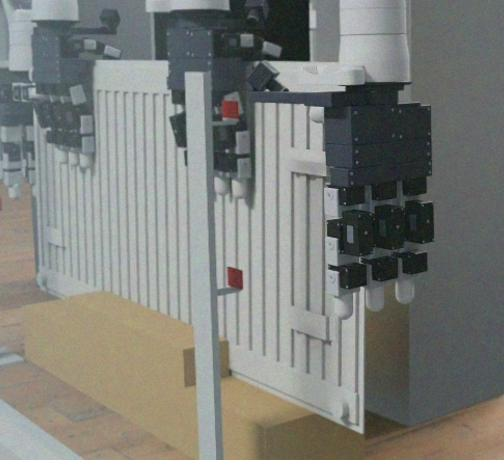

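Request:
{"name": "move", "arguments": {
  "arm2": {"joints":{"hand_index_mcp":0.48,"hand_middle_mcp":0.48,"hand_ring_mcp":0.48,"hand_thumb_mcp":-0.02,"hand_thumb_ipl":-0.84}},
  "arm3": {"joints":{"hand_index_mcp":0.48,"hand_middle_mcp":0.48,"hand_ring_mcp":0.48,"hand_thumb_mcp":-0.02,"hand_thumb_ipl":-0.84}}
}}

Scene clock: 1890.03 s.
Joint torques (N m): arm1=[1.35 -16.75 0.16 2.2 -0.08 0.07 0.01] | arm2=[-0.09 -18.17 0.18 4.05 -0.18 1.43 0.09] | arm3=[1.07 -15.58 -0.94 3.87 0.15 0.9 0.16] | arm4=[1.18 -18.72 0.1 2.92 0.22 -0.24 -0.14]
Flange force (N): arm1=[4.9 -1.1 -0.5] | arm2=[0.2 -4.2 6.7] | arm3=[-2.5 -4.5 -0.3] | arm4=[0.2 4.0 6.4]
move: arm2 off_target; arm3 off_target
Joint velocities: within noise
arm1, arm4: as last shown
arm2.joint_positions: joint1_rad=-0.015 joint2_rad=+1.327 joint3_rad=+0.000 joint4_rad=+1.937 joint5_rad=+0.000 joint6_rad=-0.122 joint7_rad=-3.147 hand_index_mcp=+0.532 hand_index_abd=-0.002 hand_index_pip=+0.793 hand_index_dip=+0.702 hand_middle_mcp=+0.531 hand_middle_abd=-0.003 hand_middle_pip=+0.792 hand_middle_dip=+0.702 hand_ring_mcp=+0.519 hand_ring_abd=+0.000 hand_ring_pip=+0.786 hand_ring_dip=+0.697 hand_thumb_cmc=-0.568 hand_thumb_axl=+0.680 hand_thumb_mcp=-0.020 hand_thumb_ipl=-0.837 hand_current_limit=+0.750 hand_speed=-0.600
arm2.joint_status: hand_index_mcp off_target (ended at +0.532, target +0.480); hand_middle_mcp off_target (ended at +0.531, target +0.480); hand_ring_mcp off_target (ended at +0.519, target +0.480); the others done
arm2.hand_state: blocked,goal,goal,goal,blocked,goal,goal,goal,blocked,goal,goal,goal,goal,goal,goal,goal
arm2.index_mcp_current_ma: 197
arm2.index_abd_current_ma: -2
arm2.index_pip_current_ma: 35
arm2.index_dip_current_ma: 15
arm2.middle_mcp_current_ma: 190
arm2.middle_abd_current_ma: -6
arm2.middle_pip_current_ma: 33
arm2.middle_dip_current_ma: 14
arm2.ring_mcp_current_ma: 139
arm2.ring_abd_current_ma: 0
arm2.ring_pip_current_ma: 14
arm2.ring_dip_current_ma: 1
arm2.thumb_cmc_current_ma: 5
arm2.thumb_axl_current_ma: 5
arm2.thumb_mcp_current_ma: -1
arm2.thumb_ipl_current_ma: 8
arm2.hand_goal_index_mcp: 0.480
arm2.hand_goal_index_abd: 0.000
arm2.hand_goal_index_pip: 0.780
arm2.hand_goal_index_dip: 0.696
arm2.hand_goal_middle_mcp: 0.480
arm2.hand_goal_middle_abd: 0.000
arm2.hand_goal_middle_pip: 0.780
arm2.hand_goal_middle_dip: 0.696
arm2.hand_goal_ring_mcp: 0.480
arm2.hand_goal_ring_abd: 0.000
arm2.hand_goal_ring_pip: 0.780
arm2.hand_goal_ring_dip: 0.696
arm2.hand_goal_thumb_cmc: -0.570
arm2.hand_goal_thumb_axl: 0.678
arm2.hand_goal_thumb_mcp: -0.020
arm2.hand_goal_thumb_ipl: -0.840
arm2.hand: x=-0.1243 y=+0.2639 z=+0.4855 quat_wxyz=(-0.003, +0.707, -0.707, -0.005) (m; scene frame)
arm3.joint_positions: joint1_rad=-0.072 joint2_rad=+1.520 joint3_rad=+0.000 joint4_rad=+1.809 joint5_rad=+0.000 joint6_rad=-0.187 joint7_rad=-3.246 hand_index_mcp=+0.513 hand_index_abd=+0.000 hand_index_pip=+0.785 hand_index_dip=+0.697 hand_middle_mcp=+0.522 hand_middle_abd=-0.003 hand_middle_pip=+0.789 hand_middle_dip=+0.700 hand_ring_mcp=+0.518 hand_ring_abd=+0.000 hand_ring_pip=+0.789 hand_ring_dip=+0.700 hand_thumb_cmc=-0.567 hand_thumb_axl=+0.680 hand_thumb_mcp=-0.020 hand_thumb_ipl=-0.837 hand_current_limit=+0.750 hand_speed=-0.600
arm3.joint_status: hand_index_mcp off_target (ended at +0.513, target +0.480); hand_middle_mcp off_target (ended at +0.522, target +0.480); hand_ring_mcp off_target (ended at +0.518, target +0.480); the others done
arm3.hand_state: blocked,goal,goal,goal,blocked,goal,goal,goal,blocked,goal,goal,goal,goal,goal,goal,goal
arm3.index_mcp_current_ma: 91
arm3.index_abd_current_ma: 0
arm3.index_pip_current_ma: 7
arm3.index_dip_current_ma: 1
arm3.middle_mcp_current_ma: 125
arm3.middle_abd_current_ma: -3
arm3.middle_pip_current_ma: 16
arm3.middle_dip_current_ma: 6
arm3.ring_mcp_current_ma: 113
arm3.ring_abd_current_ma: 0
arm3.ring_pip_current_ma: 17
arm3.ring_dip_current_ma: 6
arm3.thumb_cmc_current_ma: 3
arm3.thumb_axl_current_ma: 3
arm3.thumb_mcp_current_ma: 0
arm3.thumb_ipl_current_ma: 6
arm3.hand_goal_index_mcp: 0.480
arm3.hand_goal_index_abd: 0.000
arm3.hand_goal_index_pip: 0.780
arm3.hand_goal_index_dip: 0.696
arm3.hand_goal_middle_mcp: 0.480
arm3.hand_goal_middle_abd: 0.000
arm3.hand_goal_middle_pip: 0.780
arm3.hand_goal_middle_dip: 0.696
arm3.hand_goal_ring_mcp: 0.480
arm3.hand_goal_ring_abd: 0.000
arm3.hand_goal_ring_pip: 0.780
arm3.hand_goal_ring_dip: 0.696
arm3.hand_goal_thumb_cmc: -0.570
arm3.hand_goal_thumb_axl: 0.678
arm3.hand_goal_thumb_mcp: -0.020
arm3.hand_goal_thumb_ipl: -0.840
arm3.hand: x=-0.1302 y=-0.2259 z=+0.4842 quat_wxyz=(+0.001, +0.707, -0.707, +0.005) (m; scene frame)
pictures: none

Request:
{"name": "move", "arguments": {
  "arm2": {"joints":{"hand_thumb_mcp":-0.06,"hand_thumb_ipl":-0.9}},
  "arm3": {"joints":{"hand_thumb_mcp":-0.06,"hand_thumb_ipl":-0.9}},
  "cameras": ["arm2_cam_wrist","arm3_cam_wrist"]
}}

Scene clock: 1893.53 s.
Joint torques (N m): arm1=[1.39 -16.72 0.2 2.16 -0.07 0.09 0.03] | arm2=[-0.07 -19.85 0.09 2.44 -0.29 0.75 -0.01] | arm3=[1.38 -17.24 -0.8 2.45 -0.08 0.29 0.04] | arm4=[1.11 -18.7 -0.01 2.92 0.24 -0.24 -0.13]
Flange force (N): arm1=[4.8 -1.3 -0.7] | arm2=[0.2 -1.1 7.6] | arm3=[-2.8 -1.7 0.4] | arm4=[0.1 3.9 6.4]
move: arm2 off_target; arm3 off_target
Joint velocities: within noise
arm1, arm4: as last shown
arm1.joint_positions: joint1_rad=+0.461 joint2_rad=+1.709 joint3_rad=+0.000 joint4_rad=+1.528 joint5_rad=+0.000 joint6_rad=-0.095 joint7_rad=-1.098 hand_index_mcp=+0.752 hand_index_abd=+0.000 hand_index_pip=+0.577 hand_index_dip=+0.696 hand_middle_mcp=+0.752 hand_middle_abd=+0.000 hand_middle_pip=+0.577 hand_middle_dip=+0.696 hand_ring_mcp=+0.752 hand_ring_abd=+0.000 hand_ring_pip=+0.577 hand_ring_dip=+0.696 hand_thumb_cmc=-0.594 hand_thumb_axl=-0.372 hand_thumb_mcp=+0.218 hand_thumb_ipl=+0.168 hand_current_limit=+0.750 hand_speed=-0.600
arm2.joint_positions: joint1_rad=-0.015 joint2_rad=+1.327 joint3_rad=+0.000 joint4_rad=+1.937 joint5_rad=+0.000 joint6_rad=-0.122 joint7_rad=-3.147 hand_index_mcp=+0.532 hand_index_abd=-0.002 hand_index_pip=+0.794 hand_index_dip=+0.703 hand_middle_mcp=+0.531 hand_middle_abd=-0.003 hand_middle_pip=+0.794 hand_middle_dip=+0.702 hand_ring_mcp=+0.519 hand_ring_abd=+0.000 hand_ring_pip=+0.788 hand_ring_dip=+0.697 hand_thumb_cmc=-0.568 hand_thumb_axl=+0.680 hand_thumb_mcp=-0.026 hand_thumb_ipl=-0.847 hand_current_limit=+0.750 hand_speed=-0.600
arm2.joint_status: hand_thumb_mcp off_target (ended at -0.026, target -0.060); hand_thumb_ipl off_target (ended at -0.847, target -0.900)
arm2.hand_state: blocked,goal,goal,goal,blocked,goal,goal,goal,blocked,goal,goal,goal,goal,goal,blocked,blocked
arm2.index_mcp_current_ma: 197
arm2.index_abd_current_ma: -2
arm2.index_pip_current_ma: 39
arm2.index_dip_current_ma: 16
arm2.middle_mcp_current_ma: 190
arm2.middle_abd_current_ma: -6
arm2.middle_pip_current_ma: 37
arm2.middle_dip_current_ma: 15
arm2.ring_mcp_current_ma: 139
arm2.ring_abd_current_ma: 0
arm2.ring_pip_current_ma: 19
arm2.ring_dip_current_ma: 1
arm2.thumb_cmc_current_ma: 5
arm2.thumb_axl_current_ma: 5
arm2.thumb_mcp_current_ma: 149
arm2.thumb_ipl_current_ma: 268
arm2.hand_goal_index_mcp: 0.480
arm2.hand_goal_index_abd: 0.000
arm2.hand_goal_index_pip: 0.780
arm2.hand_goal_index_dip: 0.696
arm2.hand_goal_middle_mcp: 0.480
arm2.hand_goal_middle_abd: 0.000
arm2.hand_goal_middle_pip: 0.780
arm2.hand_goal_middle_dip: 0.696
arm2.hand_goal_ring_mcp: 0.480
arm2.hand_goal_ring_abd: 0.000
arm2.hand_goal_ring_pip: 0.780
arm2.hand_goal_ring_dip: 0.696
arm2.hand_goal_thumb_cmc: -0.570
arm2.hand_goal_thumb_axl: 0.678
arm2.hand_goal_thumb_mcp: -0.060
arm2.hand_goal_thumb_ipl: -0.900
arm2.hand: x=-0.1243 y=+0.2639 z=+0.4855 quat_wxyz=(-0.003, +0.707, -0.707, -0.005) (m; scene frame)
arm3.joint_positions: joint1_rad=-0.072 joint2_rad=+1.520 joint3_rad=+0.000 joint4_rad=+1.809 joint5_rad=+0.000 joint6_rad=-0.187 joint7_rad=-3.246 hand_index_mcp=+0.513 hand_index_abd=+0.000 hand_index_pip=+0.788 hand_index_dip=+0.697 hand_middle_mcp=+0.522 hand_middle_abd=-0.003 hand_middle_pip=+0.791 hand_middle_dip=+0.701 hand_ring_mcp=+0.518 hand_ring_abd=+0.000 hand_ring_pip=+0.792 hand_ring_dip=+0.701 hand_thumb_cmc=-0.567 hand_thumb_axl=+0.680 hand_thumb_mcp=-0.024 hand_thumb_ipl=-0.845 hand_current_limit=+0.750 hand_speed=-0.600
arm3.joint_status: hand_thumb_mcp off_target (ended at -0.024, target -0.060); hand_thumb_ipl off_target (ended at -0.845, target -0.900)
arm3.hand_state: blocked,goal,goal,goal,blocked,goal,goal,goal,blocked,goal,goal,goal,goal,goal,blocked,blocked
arm3.index_mcp_current_ma: 91
arm3.index_abd_current_ma: 0
arm3.index_pip_current_ma: 13
arm3.index_dip_current_ma: 1
arm3.middle_mcp_current_ma: 125
arm3.middle_abd_current_ma: -3
arm3.middle_pip_current_ma: 21
arm3.middle_dip_current_ma: 7
arm3.ring_mcp_current_ma: 113
arm3.ring_abd_current_ma: 0
arm3.ring_pip_current_ma: 22
arm3.ring_dip_current_ma: 8
arm3.thumb_cmc_current_ma: 3
arm3.thumb_axl_current_ma: 3
arm3.thumb_mcp_current_ma: 132
arm3.thumb_ipl_current_ma: 239
arm3.hand_goal_index_mcp: 0.480
arm3.hand_goal_index_abd: 0.000
arm3.hand_goal_index_pip: 0.780
arm3.hand_goal_index_dip: 0.696
arm3.hand_goal_middle_mcp: 0.480
arm3.hand_goal_middle_abd: 0.000
arm3.hand_goal_middle_pip: 0.780
arm3.hand_goal_middle_dip: 0.696
arm3.hand_goal_ring_mcp: 0.480
arm3.hand_goal_ring_abd: 0.000
arm3.hand_goal_ring_pip: 0.780
arm3.hand_goal_ring_dip: 0.696
arm3.hand_goal_thumb_cmc: -0.570
arm3.hand_goal_thumb_axl: 0.678
arm3.hand_goal_thumb_mcp: -0.060
arm3.hand_goal_thumb_ipl: -0.900
arm3.hand: x=-0.1302 y=-0.2260 z=+0.4842 quat_wxyz=(+0.001, +0.707, -0.707, +0.005) (m; scene frame)
arm4.thumb_cmc_current_ma: 30
pictures: arm2_cam_wrist, arm3_cam_wrist

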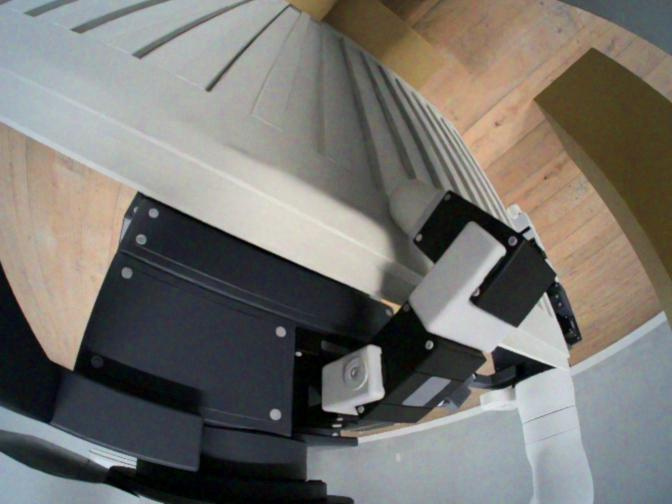

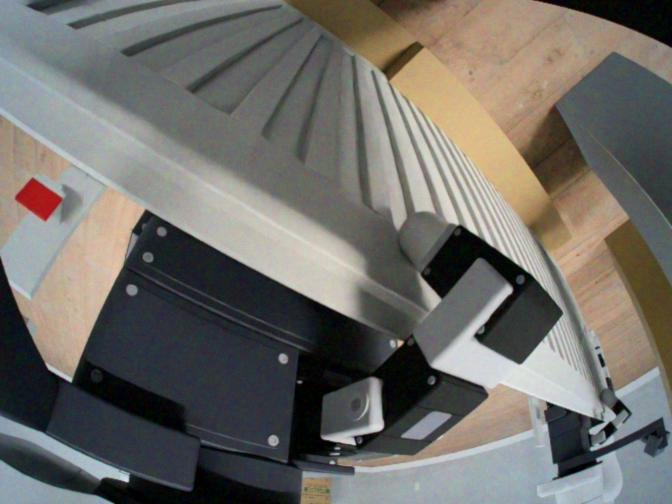

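Request:
{"name": "move", "arguments": {
  "arm1": {"joints":{"joint2_rad":1.6807,"joint4_rad":1.5617,"joint6_rad":-0.1008},"min_time_s":2},
  "arm4": {"joints":{"joint2_rad":1.6714,"joint4_rad":1.7036,"joint6_rad":-0.2334},"min_time_s":2}
}}

Scene clock: 1915.97 s.
Joint torques (N m): arm1=[-0.15 -34.12 3.85 4.16 -0.72 -0.18 -0.22] | arm2=[-0.19 -18.96 -0.13 2.44 -0.29 0.72 -0.04] | arm3=[1.15 -17.2 -1.13 2.34 -0.02 0.25 0.09] | arm4=[3.27 -35.15 1.48 5.17 0.13 -3.3 -0.39]
Flange force (N): arm1=[4.8 3.9 45.6] | arm2=[0.6 -1.5 5.4] | arm3=[-2.2 -1.6 0.0] | arm4=[-0.1 12.0 51.4]
move: arm1 done; arm4 done
Joint velocities: within noise
arm1.joint_positions: joint1_rad=+0.461 joint2_rad=+1.681 joint3_rad=+0.000 joint4_rad=+1.562 joint5_rad=+0.000 joint6_rad=-0.101 joint7_rad=-1.098 hand_index_mcp=+0.752 hand_index_abd=+0.000 hand_index_pip=+0.577 hand_index_dip=+0.696 hand_middle_mcp=+0.752 hand_middle_abd=+0.000 hand_middle_pip=+0.577 hand_middle_dip=+0.696 hand_ring_mcp=+0.752 hand_ring_abd=+0.000 hand_ring_pip=+0.577 hand_ring_dip=+0.696 hand_thumb_cmc=-0.601 hand_thumb_axl=-0.405 hand_thumb_mcp=+0.211 hand_thumb_ipl=+0.164 hand_current_limit=+0.750 hand_speed=-0.600
arm1.joint_status: all done
arm1.hand_state: goal,goal,goal,goal,goal,goal,goal,goal,goal,goal,goal,goal,blocked,blocked,goal,goal
arm1.index_mcp_current_ma: 0
arm1.index_abd_current_ma: 0
arm1.index_pip_current_ma: 0
arm1.index_dip_current_ma: 0
arm1.middle_mcp_current_ma: 0
arm1.middle_abd_current_ma: 0
arm1.middle_pip_current_ma: 0
arm1.middle_dip_current_ma: 0
arm1.ring_mcp_current_ma: 0
arm1.ring_abd_current_ma: 0
arm1.ring_pip_current_ma: 0
arm1.ring_dip_current_ma: 0
arm1.thumb_cmc_current_ma: -15
arm1.thumb_axl_current_ma: -28
arm1.thumb_mcp_current_ma: -6
arm1.thumb_ipl_current_ma: 0
arm1.hand_goal_index_mcp: 0.754
arm1.hand_goal_index_abd: 0.000
arm1.hand_goal_index_pip: 0.576
arm1.hand_goal_index_dip: 0.696
arm1.hand_goal_middle_mcp: 0.754
arm1.hand_goal_middle_abd: 0.000
arm1.hand_goal_middle_pip: 0.576
arm1.hand_goal_middle_dip: 0.696
arm1.hand_goal_ring_mcp: 0.754
arm1.hand_goal_ring_abd: 0.000
arm1.hand_goal_ring_pip: 0.576
arm1.hand_goal_ring_dip: 0.696
arm1.hand_goal_thumb_cmc: -0.570
arm1.hand_goal_thumb_axl: -0.370
arm1.hand_goal_thumb_mcp: 0.226
arm1.hand_goal_thumb_ipl: 0.168
arm1.hand: x=-0.0543 y=+0.5163 z=+0.4091 quat_wxyz=(-0.007, +1.000, +0.000, -0.006) (m; scene frame)
arm2, arm3: as last shown
arm2.index_pip_current_ma: 40
arm2.middle_pip_current_ma: 38
arm2.ring_pip_current_ma: 20
arm2.thumb_cmc_current_ma: 4
arm2.thumb_axl_current_ma: 4
arm3.joint_positions: joint1_rad=-0.072 joint2_rad=+1.520 joint3_rad=+0.000 joint4_rad=+1.809 joint5_rad=+0.000 joint6_rad=-0.187 joint7_rad=-3.246 hand_index_mcp=+0.513 hand_index_abd=+0.000 hand_index_pip=+0.788 hand_index_dip=+0.697 hand_middle_mcp=+0.522 hand_middle_abd=-0.003 hand_middle_pip=+0.791 hand_middle_dip=+0.701 hand_ring_mcp=+0.518 hand_ring_abd=+0.000 hand_ring_pip=+0.792 hand_ring_dip=+0.701 hand_thumb_cmc=-0.568 hand_thumb_axl=+0.680 hand_thumb_mcp=-0.024 hand_thumb_ipl=-0.845 hand_current_limit=+0.750 hand_speed=-0.600
arm3.index_pip_current_ma: 14
arm3.ring_pip_current_ma: 23
arm3.hand: x=-0.1302 y=-0.2259 z=+0.4842 quat_wxyz=(+0.001, +0.707, -0.707, +0.005) (m; scene frame)
arm4.joint_positions: joint1_rad=-0.899 joint2_rad=+1.671 joint3_rad=+0.000 joint4_rad=+1.704 joint5_rad=+0.000 joint6_rad=-0.233 joint7_rad=+0.680 hand_index_mcp=+0.752 hand_index_abd=+0.000 hand_index_pip=+0.577 hand_index_dip=+0.696 hand_middle_mcp=+0.752 hand_middle_abd=+0.000 hand_middle_pip=+0.577 hand_middle_dip=+0.696 hand_ring_mcp=+0.752 hand_ring_abd=+0.000 hand_ring_pip=+0.577 hand_ring_dip=+0.696 hand_thumb_cmc=-0.547 hand_thumb_axl=-0.400 hand_thumb_mcp=+0.238 hand_thumb_ipl=+0.173 hand_current_limit=+0.750 hand_speed=-0.600
arm4.joint_status: all done
arm4.hand_state: goal,goal,goal,goal,goal,goal,goal,goal,goal,goal,goal,goal,blocked,blocked,goal,goal
arm4.index_mcp_current_ma: -2
arm4.index_abd_current_ma: 0
arm4.index_pip_current_ma: 1
arm4.index_dip_current_ma: 0
arm4.middle_mcp_current_ma: -2
arm4.middle_abd_current_ma: 0
arm4.middle_pip_current_ma: 1
arm4.middle_dip_current_ma: 0
arm4.ring_mcp_current_ma: -2
arm4.ring_abd_current_ma: 0
arm4.ring_pip_current_ma: 1
arm4.ring_dip_current_ma: 0
arm4.thumb_cmc_current_ma: 51
arm4.thumb_axl_current_ma: 90
arm4.thumb_mcp_current_ma: 29
arm4.thumb_ipl_current_ma: 9
arm4.hand_goal_index_mcp: 0.754
arm4.hand_goal_index_abd: 0.000
arm4.hand_goal_index_pip: 0.576
arm4.hand_goal_index_dip: 0.696
arm4.hand_goal_middle_mcp: 0.754
arm4.hand_goal_middle_abd: 0.000
arm4.hand_goal_middle_pip: 0.576
arm4.hand_goal_middle_dip: 0.696
arm4.hand_goal_ring_mcp: 0.754
arm4.hand_goal_ring_abd: 0.000
arm4.hand_goal_ring_pip: 0.576
arm4.hand_goal_ring_dip: 0.696
arm4.hand_goal_thumb_cmc: -0.570
arm4.hand_goal_thumb_axl: -0.430
arm4.hand_goal_thumb_mcp: 0.226
arm4.hand_goal_thumb_ipl: 0.168
arm4.hand: x=-0.0906 y=-0.4545 z=+0.4091 quat_wxyz=(+0.005, +0.000, +1.000, +0.002) (m; scene frame)
pictures: none

Request:
{"name": "move", "arguments": {
  "arm1": {"joints":{"joint1_rad":0.4608,"joint2_rad":1.6452,"joint4_rad":1.6015,"joint6_rad":-0.1051,"joint7_rad":-1.0980},"min_time_s":2},
  "arm4": {"joints":{"joint1_rad":-0.8984,"joint2_rad":1.6362,"joint4_rad":1.7412,"joint6_rad":-0.2358,"joint7_rad":0.6804},"min_time_s":2},
  "arm2": {"joints":{"joint1_rad":-0.0159,"joint2_rad":1.2884,"joint4_rad":1.9610,"joint6_rad":-0.1078,"joint7_rad":-3.1475},"min_time_s":2},
  "arm3": {"joints":{"joint1_rad":-0.0719,"joint2_rad":1.4831,"joint4_rad":1.8406,"joint6_rad":-0.1821,"joint7_rad":-3.2455},"min_time_s":2},
  "cameras": ["arm2_cam_wrist","arm1_cam_wrist","cam_low"]
}}

Request:
{"name": "zoom_image", "arguments": {
  "camera": "cam_low",
  "region": [60, 110, 400, 420]
}}

Scene clock: 1927.80 s.
Joint torques (N m): arm1=[-0.09 -32.85 3.58 4.13 -0.73 -0.16 -0.18] | arm2=[0.01 -18.99 0.41 1.83 -0.3 0.53 0] | arm3=[1.4 -17.44 -0.75 1.58 -0.14 -0.17 0.05] | arm4=[2.17 -37.89 0.12 2.98 0.4 -4.14 -0.25]
Flange force (N): arm1=[4.8 3.8 42.0] | arm2=[0.0 -0.7 4.7] | arm3=[-2.7 -0.8 -1.1] | arm4=[0.9 6.8 51.8]
move: arm1 done; arm2 done; arm3 done; arm4 done
Joint velocities: within noise
arm1.joint_positions: joint1_rad=+0.461 joint2_rad=+1.645 joint3_rad=+0.000 joint4_rad=+1.601 joint5_rad=+0.000 joint6_rad=-0.105 joint7_rad=-1.098 hand_index_mcp=+0.752 hand_index_abd=+0.000 hand_index_pip=+0.577 hand_index_dip=+0.696 hand_middle_mcp=+0.752 hand_middle_abd=+0.000 hand_middle_pip=+0.577 hand_middle_dip=+0.696 hand_ring_mcp=+0.752 hand_ring_abd=+0.000 hand_ring_pip=+0.577 hand_ring_dip=+0.696 hand_thumb_cmc=-0.601 hand_thumb_axl=-0.408 hand_thumb_mcp=+0.212 hand_thumb_ipl=+0.164 hand_current_limit=+0.750 hand_speed=-0.600
arm1.joint_status: all done
arm1.hand_state: goal,goal,goal,goal,goal,goal,goal,goal,goal,goal,goal,goal,blocked,blocked,goal,goal
arm1.index_mcp_current_ma: 0
arm1.index_abd_current_ma: 0
arm1.index_pip_current_ma: 0
arm1.index_dip_current_ma: 0
arm1.middle_mcp_current_ma: 0
arm1.middle_abd_current_ma: 0
arm1.middle_pip_current_ma: 0
arm1.middle_dip_current_ma: 0
arm1.ring_mcp_current_ma: 0
arm1.ring_abd_current_ma: 0
arm1.ring_pip_current_ma: 0
arm1.ring_dip_current_ma: 0
arm1.thumb_cmc_current_ma: -16
arm1.thumb_axl_current_ma: -32
arm1.thumb_mcp_current_ma: -5
arm1.thumb_ipl_current_ma: 0
arm1.hand_goal_index_mcp: 0.754
arm1.hand_goal_index_abd: 0.000
arm1.hand_goal_index_pip: 0.576
arm1.hand_goal_index_dip: 0.696
arm1.hand_goal_middle_mcp: 0.754
arm1.hand_goal_middle_abd: 0.000
arm1.hand_goal_middle_pip: 0.576
arm1.hand_goal_middle_dip: 0.696
arm1.hand_goal_ring_mcp: 0.754
arm1.hand_goal_ring_abd: 0.000
arm1.hand_goal_ring_pip: 0.576
arm1.hand_goal_ring_dip: 0.696
arm1.hand_goal_thumb_cmc: -0.570
arm1.hand_goal_thumb_axl: -0.370
arm1.hand_goal_thumb_mcp: 0.226
arm1.hand_goal_thumb_ipl: 0.168
arm1.hand: x=-0.0541 y=+0.5161 z=+0.4241 quat_wxyz=(-0.006, +1.000, +0.000, -0.006) (m; scene frame)
arm2.joint_positions: joint1_rad=-0.016 joint2_rad=+1.288 joint3_rad=+0.000 joint4_rad=+1.961 joint5_rad=+0.000 joint6_rad=-0.108 joint7_rad=-3.147 hand_index_mcp=+0.531 hand_index_abd=-0.002 hand_index_pip=+0.795 hand_index_dip=+0.703 hand_middle_mcp=+0.530 hand_middle_abd=-0.004 hand_middle_pip=+0.794 hand_middle_dip=+0.703 hand_ring_mcp=+0.518 hand_ring_abd=+0.000 hand_ring_pip=+0.789 hand_ring_dip=+0.697 hand_thumb_cmc=-0.569 hand_thumb_axl=+0.678 hand_thumb_mcp=-0.025 hand_thumb_ipl=-0.847 hand_current_limit=+0.750 hand_speed=-0.600
arm2.joint_status: all done
arm2.hand_state: blocked,goal,goal,goal,blocked,goal,goal,goal,blocked,goal,goal,goal,goal,goal,blocked,blocked
arm2.index_mcp_current_ma: 193
arm2.index_abd_current_ma: -4
arm2.index_pip_current_ma: 41
arm2.index_dip_current_ma: 17
arm2.middle_mcp_current_ma: 186
arm2.middle_abd_current_ma: -7
arm2.middle_pip_current_ma: 39
arm2.middle_dip_current_ma: 16
arm2.ring_mcp_current_ma: 134
arm2.ring_abd_current_ma: 0
arm2.ring_pip_current_ma: 21
arm2.ring_dip_current_ma: 2
arm2.thumb_cmc_current_ma: 2
arm2.thumb_axl_current_ma: 0
arm2.thumb_mcp_current_ma: 154
arm2.thumb_ipl_current_ma: 265
arm2.hand_goal_index_mcp: 0.480
arm2.hand_goal_index_abd: 0.000
arm2.hand_goal_index_pip: 0.780
arm2.hand_goal_index_dip: 0.696
arm2.hand_goal_middle_mcp: 0.480
arm2.hand_goal_middle_abd: 0.000
arm2.hand_goal_middle_pip: 0.780
arm2.hand_goal_middle_dip: 0.696
arm2.hand_goal_ring_mcp: 0.480
arm2.hand_goal_ring_abd: 0.000
arm2.hand_goal_ring_pip: 0.780
arm2.hand_goal_ring_dip: 0.696
arm2.hand_goal_thumb_cmc: -0.570
arm2.hand_goal_thumb_axl: 0.678
arm2.hand_goal_thumb_mcp: -0.060
arm2.hand_goal_thumb_ipl: -0.900
arm2.hand: x=-0.1240 y=+0.2639 z=+0.5006 quat_wxyz=(-0.003, +0.707, -0.707, -0.005) (m; scene frame)
arm3.joint_positions: joint1_rad=-0.072 joint2_rad=+1.483 joint3_rad=+0.000 joint4_rad=+1.841 joint5_rad=+0.000 joint6_rad=-0.182 joint7_rad=-3.246 hand_index_mcp=+0.511 hand_index_abd=+0.000 hand_index_pip=+0.789 hand_index_dip=+0.698 hand_middle_mcp=+0.520 hand_middle_abd=-0.003 hand_middle_pip=+0.792 hand_middle_dip=+0.701 hand_ring_mcp=+0.516 hand_ring_abd=+0.000 hand_ring_pip=+0.793 hand_ring_dip=+0.702 hand_thumb_cmc=-0.569 hand_thumb_axl=+0.679 hand_thumb_mcp=-0.021 hand_thumb_ipl=-0.847 hand_current_limit=+0.750 hand_speed=-0.600
arm3.joint_status: all done
arm3.hand_state: blocked,goal,goal,goal,blocked,goal,goal,goal,blocked,goal,goal,goal,goal,goal,blocked,blocked
arm3.index_mcp_current_ma: 85
arm3.index_abd_current_ma: 0
arm3.index_pip_current_ma: 17
arm3.index_dip_current_ma: 2
arm3.middle_mcp_current_ma: 117
arm3.middle_abd_current_ma: -3
arm3.middle_pip_current_ma: 23
arm3.middle_dip_current_ma: 8
arm3.ring_mcp_current_ma: 105
arm3.ring_abd_current_ma: 0
arm3.ring_pip_current_ma: 25
arm3.ring_dip_current_ma: 9
arm3.thumb_cmc_current_ma: 1
arm3.thumb_axl_current_ma: 1
arm3.thumb_mcp_current_ma: 146
arm3.thumb_ipl_current_ma: 232
arm3.hand_goal_index_mcp: 0.480
arm3.hand_goal_index_abd: 0.000
arm3.hand_goal_index_pip: 0.780
arm3.hand_goal_index_dip: 0.696
arm3.hand_goal_middle_mcp: 0.480
arm3.hand_goal_middle_abd: 0.000
arm3.hand_goal_middle_pip: 0.780
arm3.hand_goal_middle_dip: 0.696
arm3.hand_goal_ring_mcp: 0.480
arm3.hand_goal_ring_abd: 0.000
arm3.hand_goal_ring_pip: 0.780
arm3.hand_goal_ring_dip: 0.696
arm3.hand_goal_thumb_cmc: -0.570
arm3.hand_goal_thumb_axl: 0.678
arm3.hand_goal_thumb_mcp: -0.060
arm3.hand_goal_thumb_ipl: -0.900
arm3.hand: x=-0.1299 y=-0.2259 z=+0.4992 quat_wxyz=(+0.001, +0.707, -0.707, +0.005) (m; scene frame)
arm4.joint_positions: joint1_rad=-0.898 joint2_rad=+1.636 joint3_rad=+0.000 joint4_rad=+1.741 joint5_rad=+0.000 joint6_rad=-0.236 joint7_rad=+0.680 hand_index_mcp=+0.752 hand_index_abd=+0.000 hand_index_pip=+0.577 hand_index_dip=+0.696 hand_middle_mcp=+0.752 hand_middle_abd=+0.000 hand_middle_pip=+0.577 hand_middle_dip=+0.696 hand_ring_mcp=+0.752 hand_ring_abd=+0.000 hand_ring_pip=+0.577 hand_ring_dip=+0.696 hand_thumb_cmc=-0.546 hand_thumb_axl=-0.396 hand_thumb_mcp=+0.233 hand_thumb_ipl=+0.172 hand_current_limit=+0.750 hand_speed=-0.600
arm4.joint_status: all done
arm4.hand_state: goal,goal,goal,goal,goal,goal,goal,goal,goal,goal,goal,goal,blocked,blocked,goal,goal
arm4.index_mcp_current_ma: -2
arm4.index_abd_current_ma: 0
arm4.index_pip_current_ma: 1
arm4.index_dip_current_ma: 0
arm4.middle_mcp_current_ma: -2
arm4.middle_abd_current_ma: 0
arm4.middle_pip_current_ma: 1
arm4.middle_dip_current_ma: 0
arm4.ring_mcp_current_ma: -2
arm4.ring_abd_current_ma: 0
arm4.ring_pip_current_ma: 1
arm4.ring_dip_current_ma: 0
arm4.thumb_cmc_current_ma: 56
arm4.thumb_axl_current_ma: 109
arm4.thumb_mcp_current_ma: 16
arm4.thumb_ipl_current_ma: 8
arm4.hand_goal_index_mcp: 0.754
arm4.hand_goal_index_abd: 0.000
arm4.hand_goal_index_pip: 0.576
arm4.hand_goal_index_dip: 0.696
arm4.hand_goal_middle_mcp: 0.754
arm4.hand_goal_middle_abd: 0.000
arm4.hand_goal_middle_pip: 0.576
arm4.hand_goal_middle_dip: 0.696
arm4.hand_goal_ring_mcp: 0.754
arm4.hand_goal_ring_abd: 0.000
arm4.hand_goal_ring_pip: 0.576
arm4.hand_goal_ring_dip: 0.696
arm4.hand_goal_thumb_cmc: -0.570
arm4.hand_goal_thumb_axl: -0.430
arm4.hand_goal_thumb_mcp: 0.226
arm4.hand_goal_thumb_ipl: 0.168
arm4.hand: x=-0.0903 y=-0.4542 z=+0.4240 quat_wxyz=(+0.005, +0.000, +1.000, +0.002) (m; scene frame)
pictures: arm1_cam_wrist, arm2_cam_wrist, cam_low

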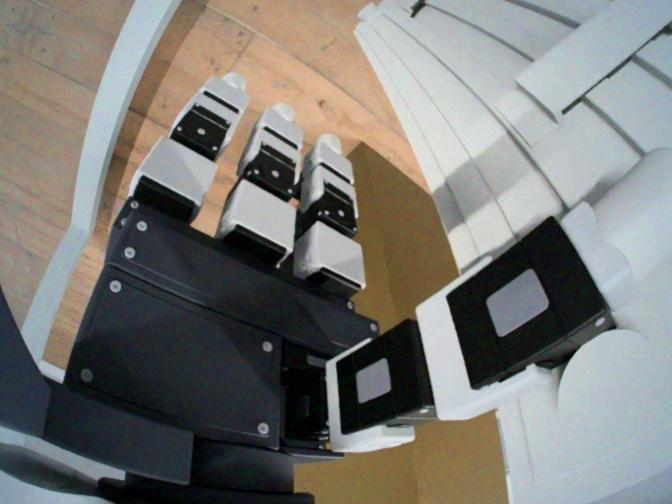

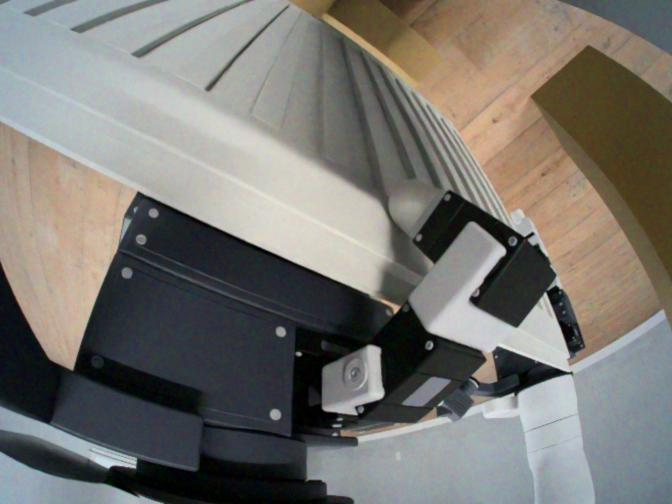

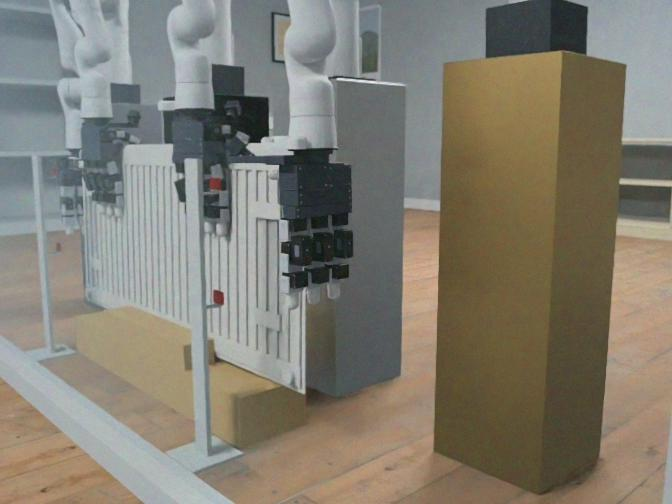

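Scaled by 1.482 from the camera's 672x504 image, which has a finer 960x720 frame.

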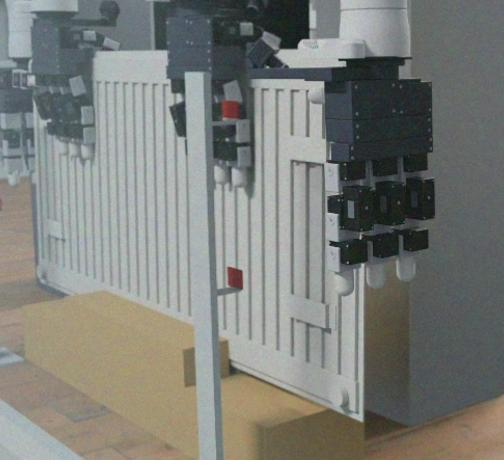

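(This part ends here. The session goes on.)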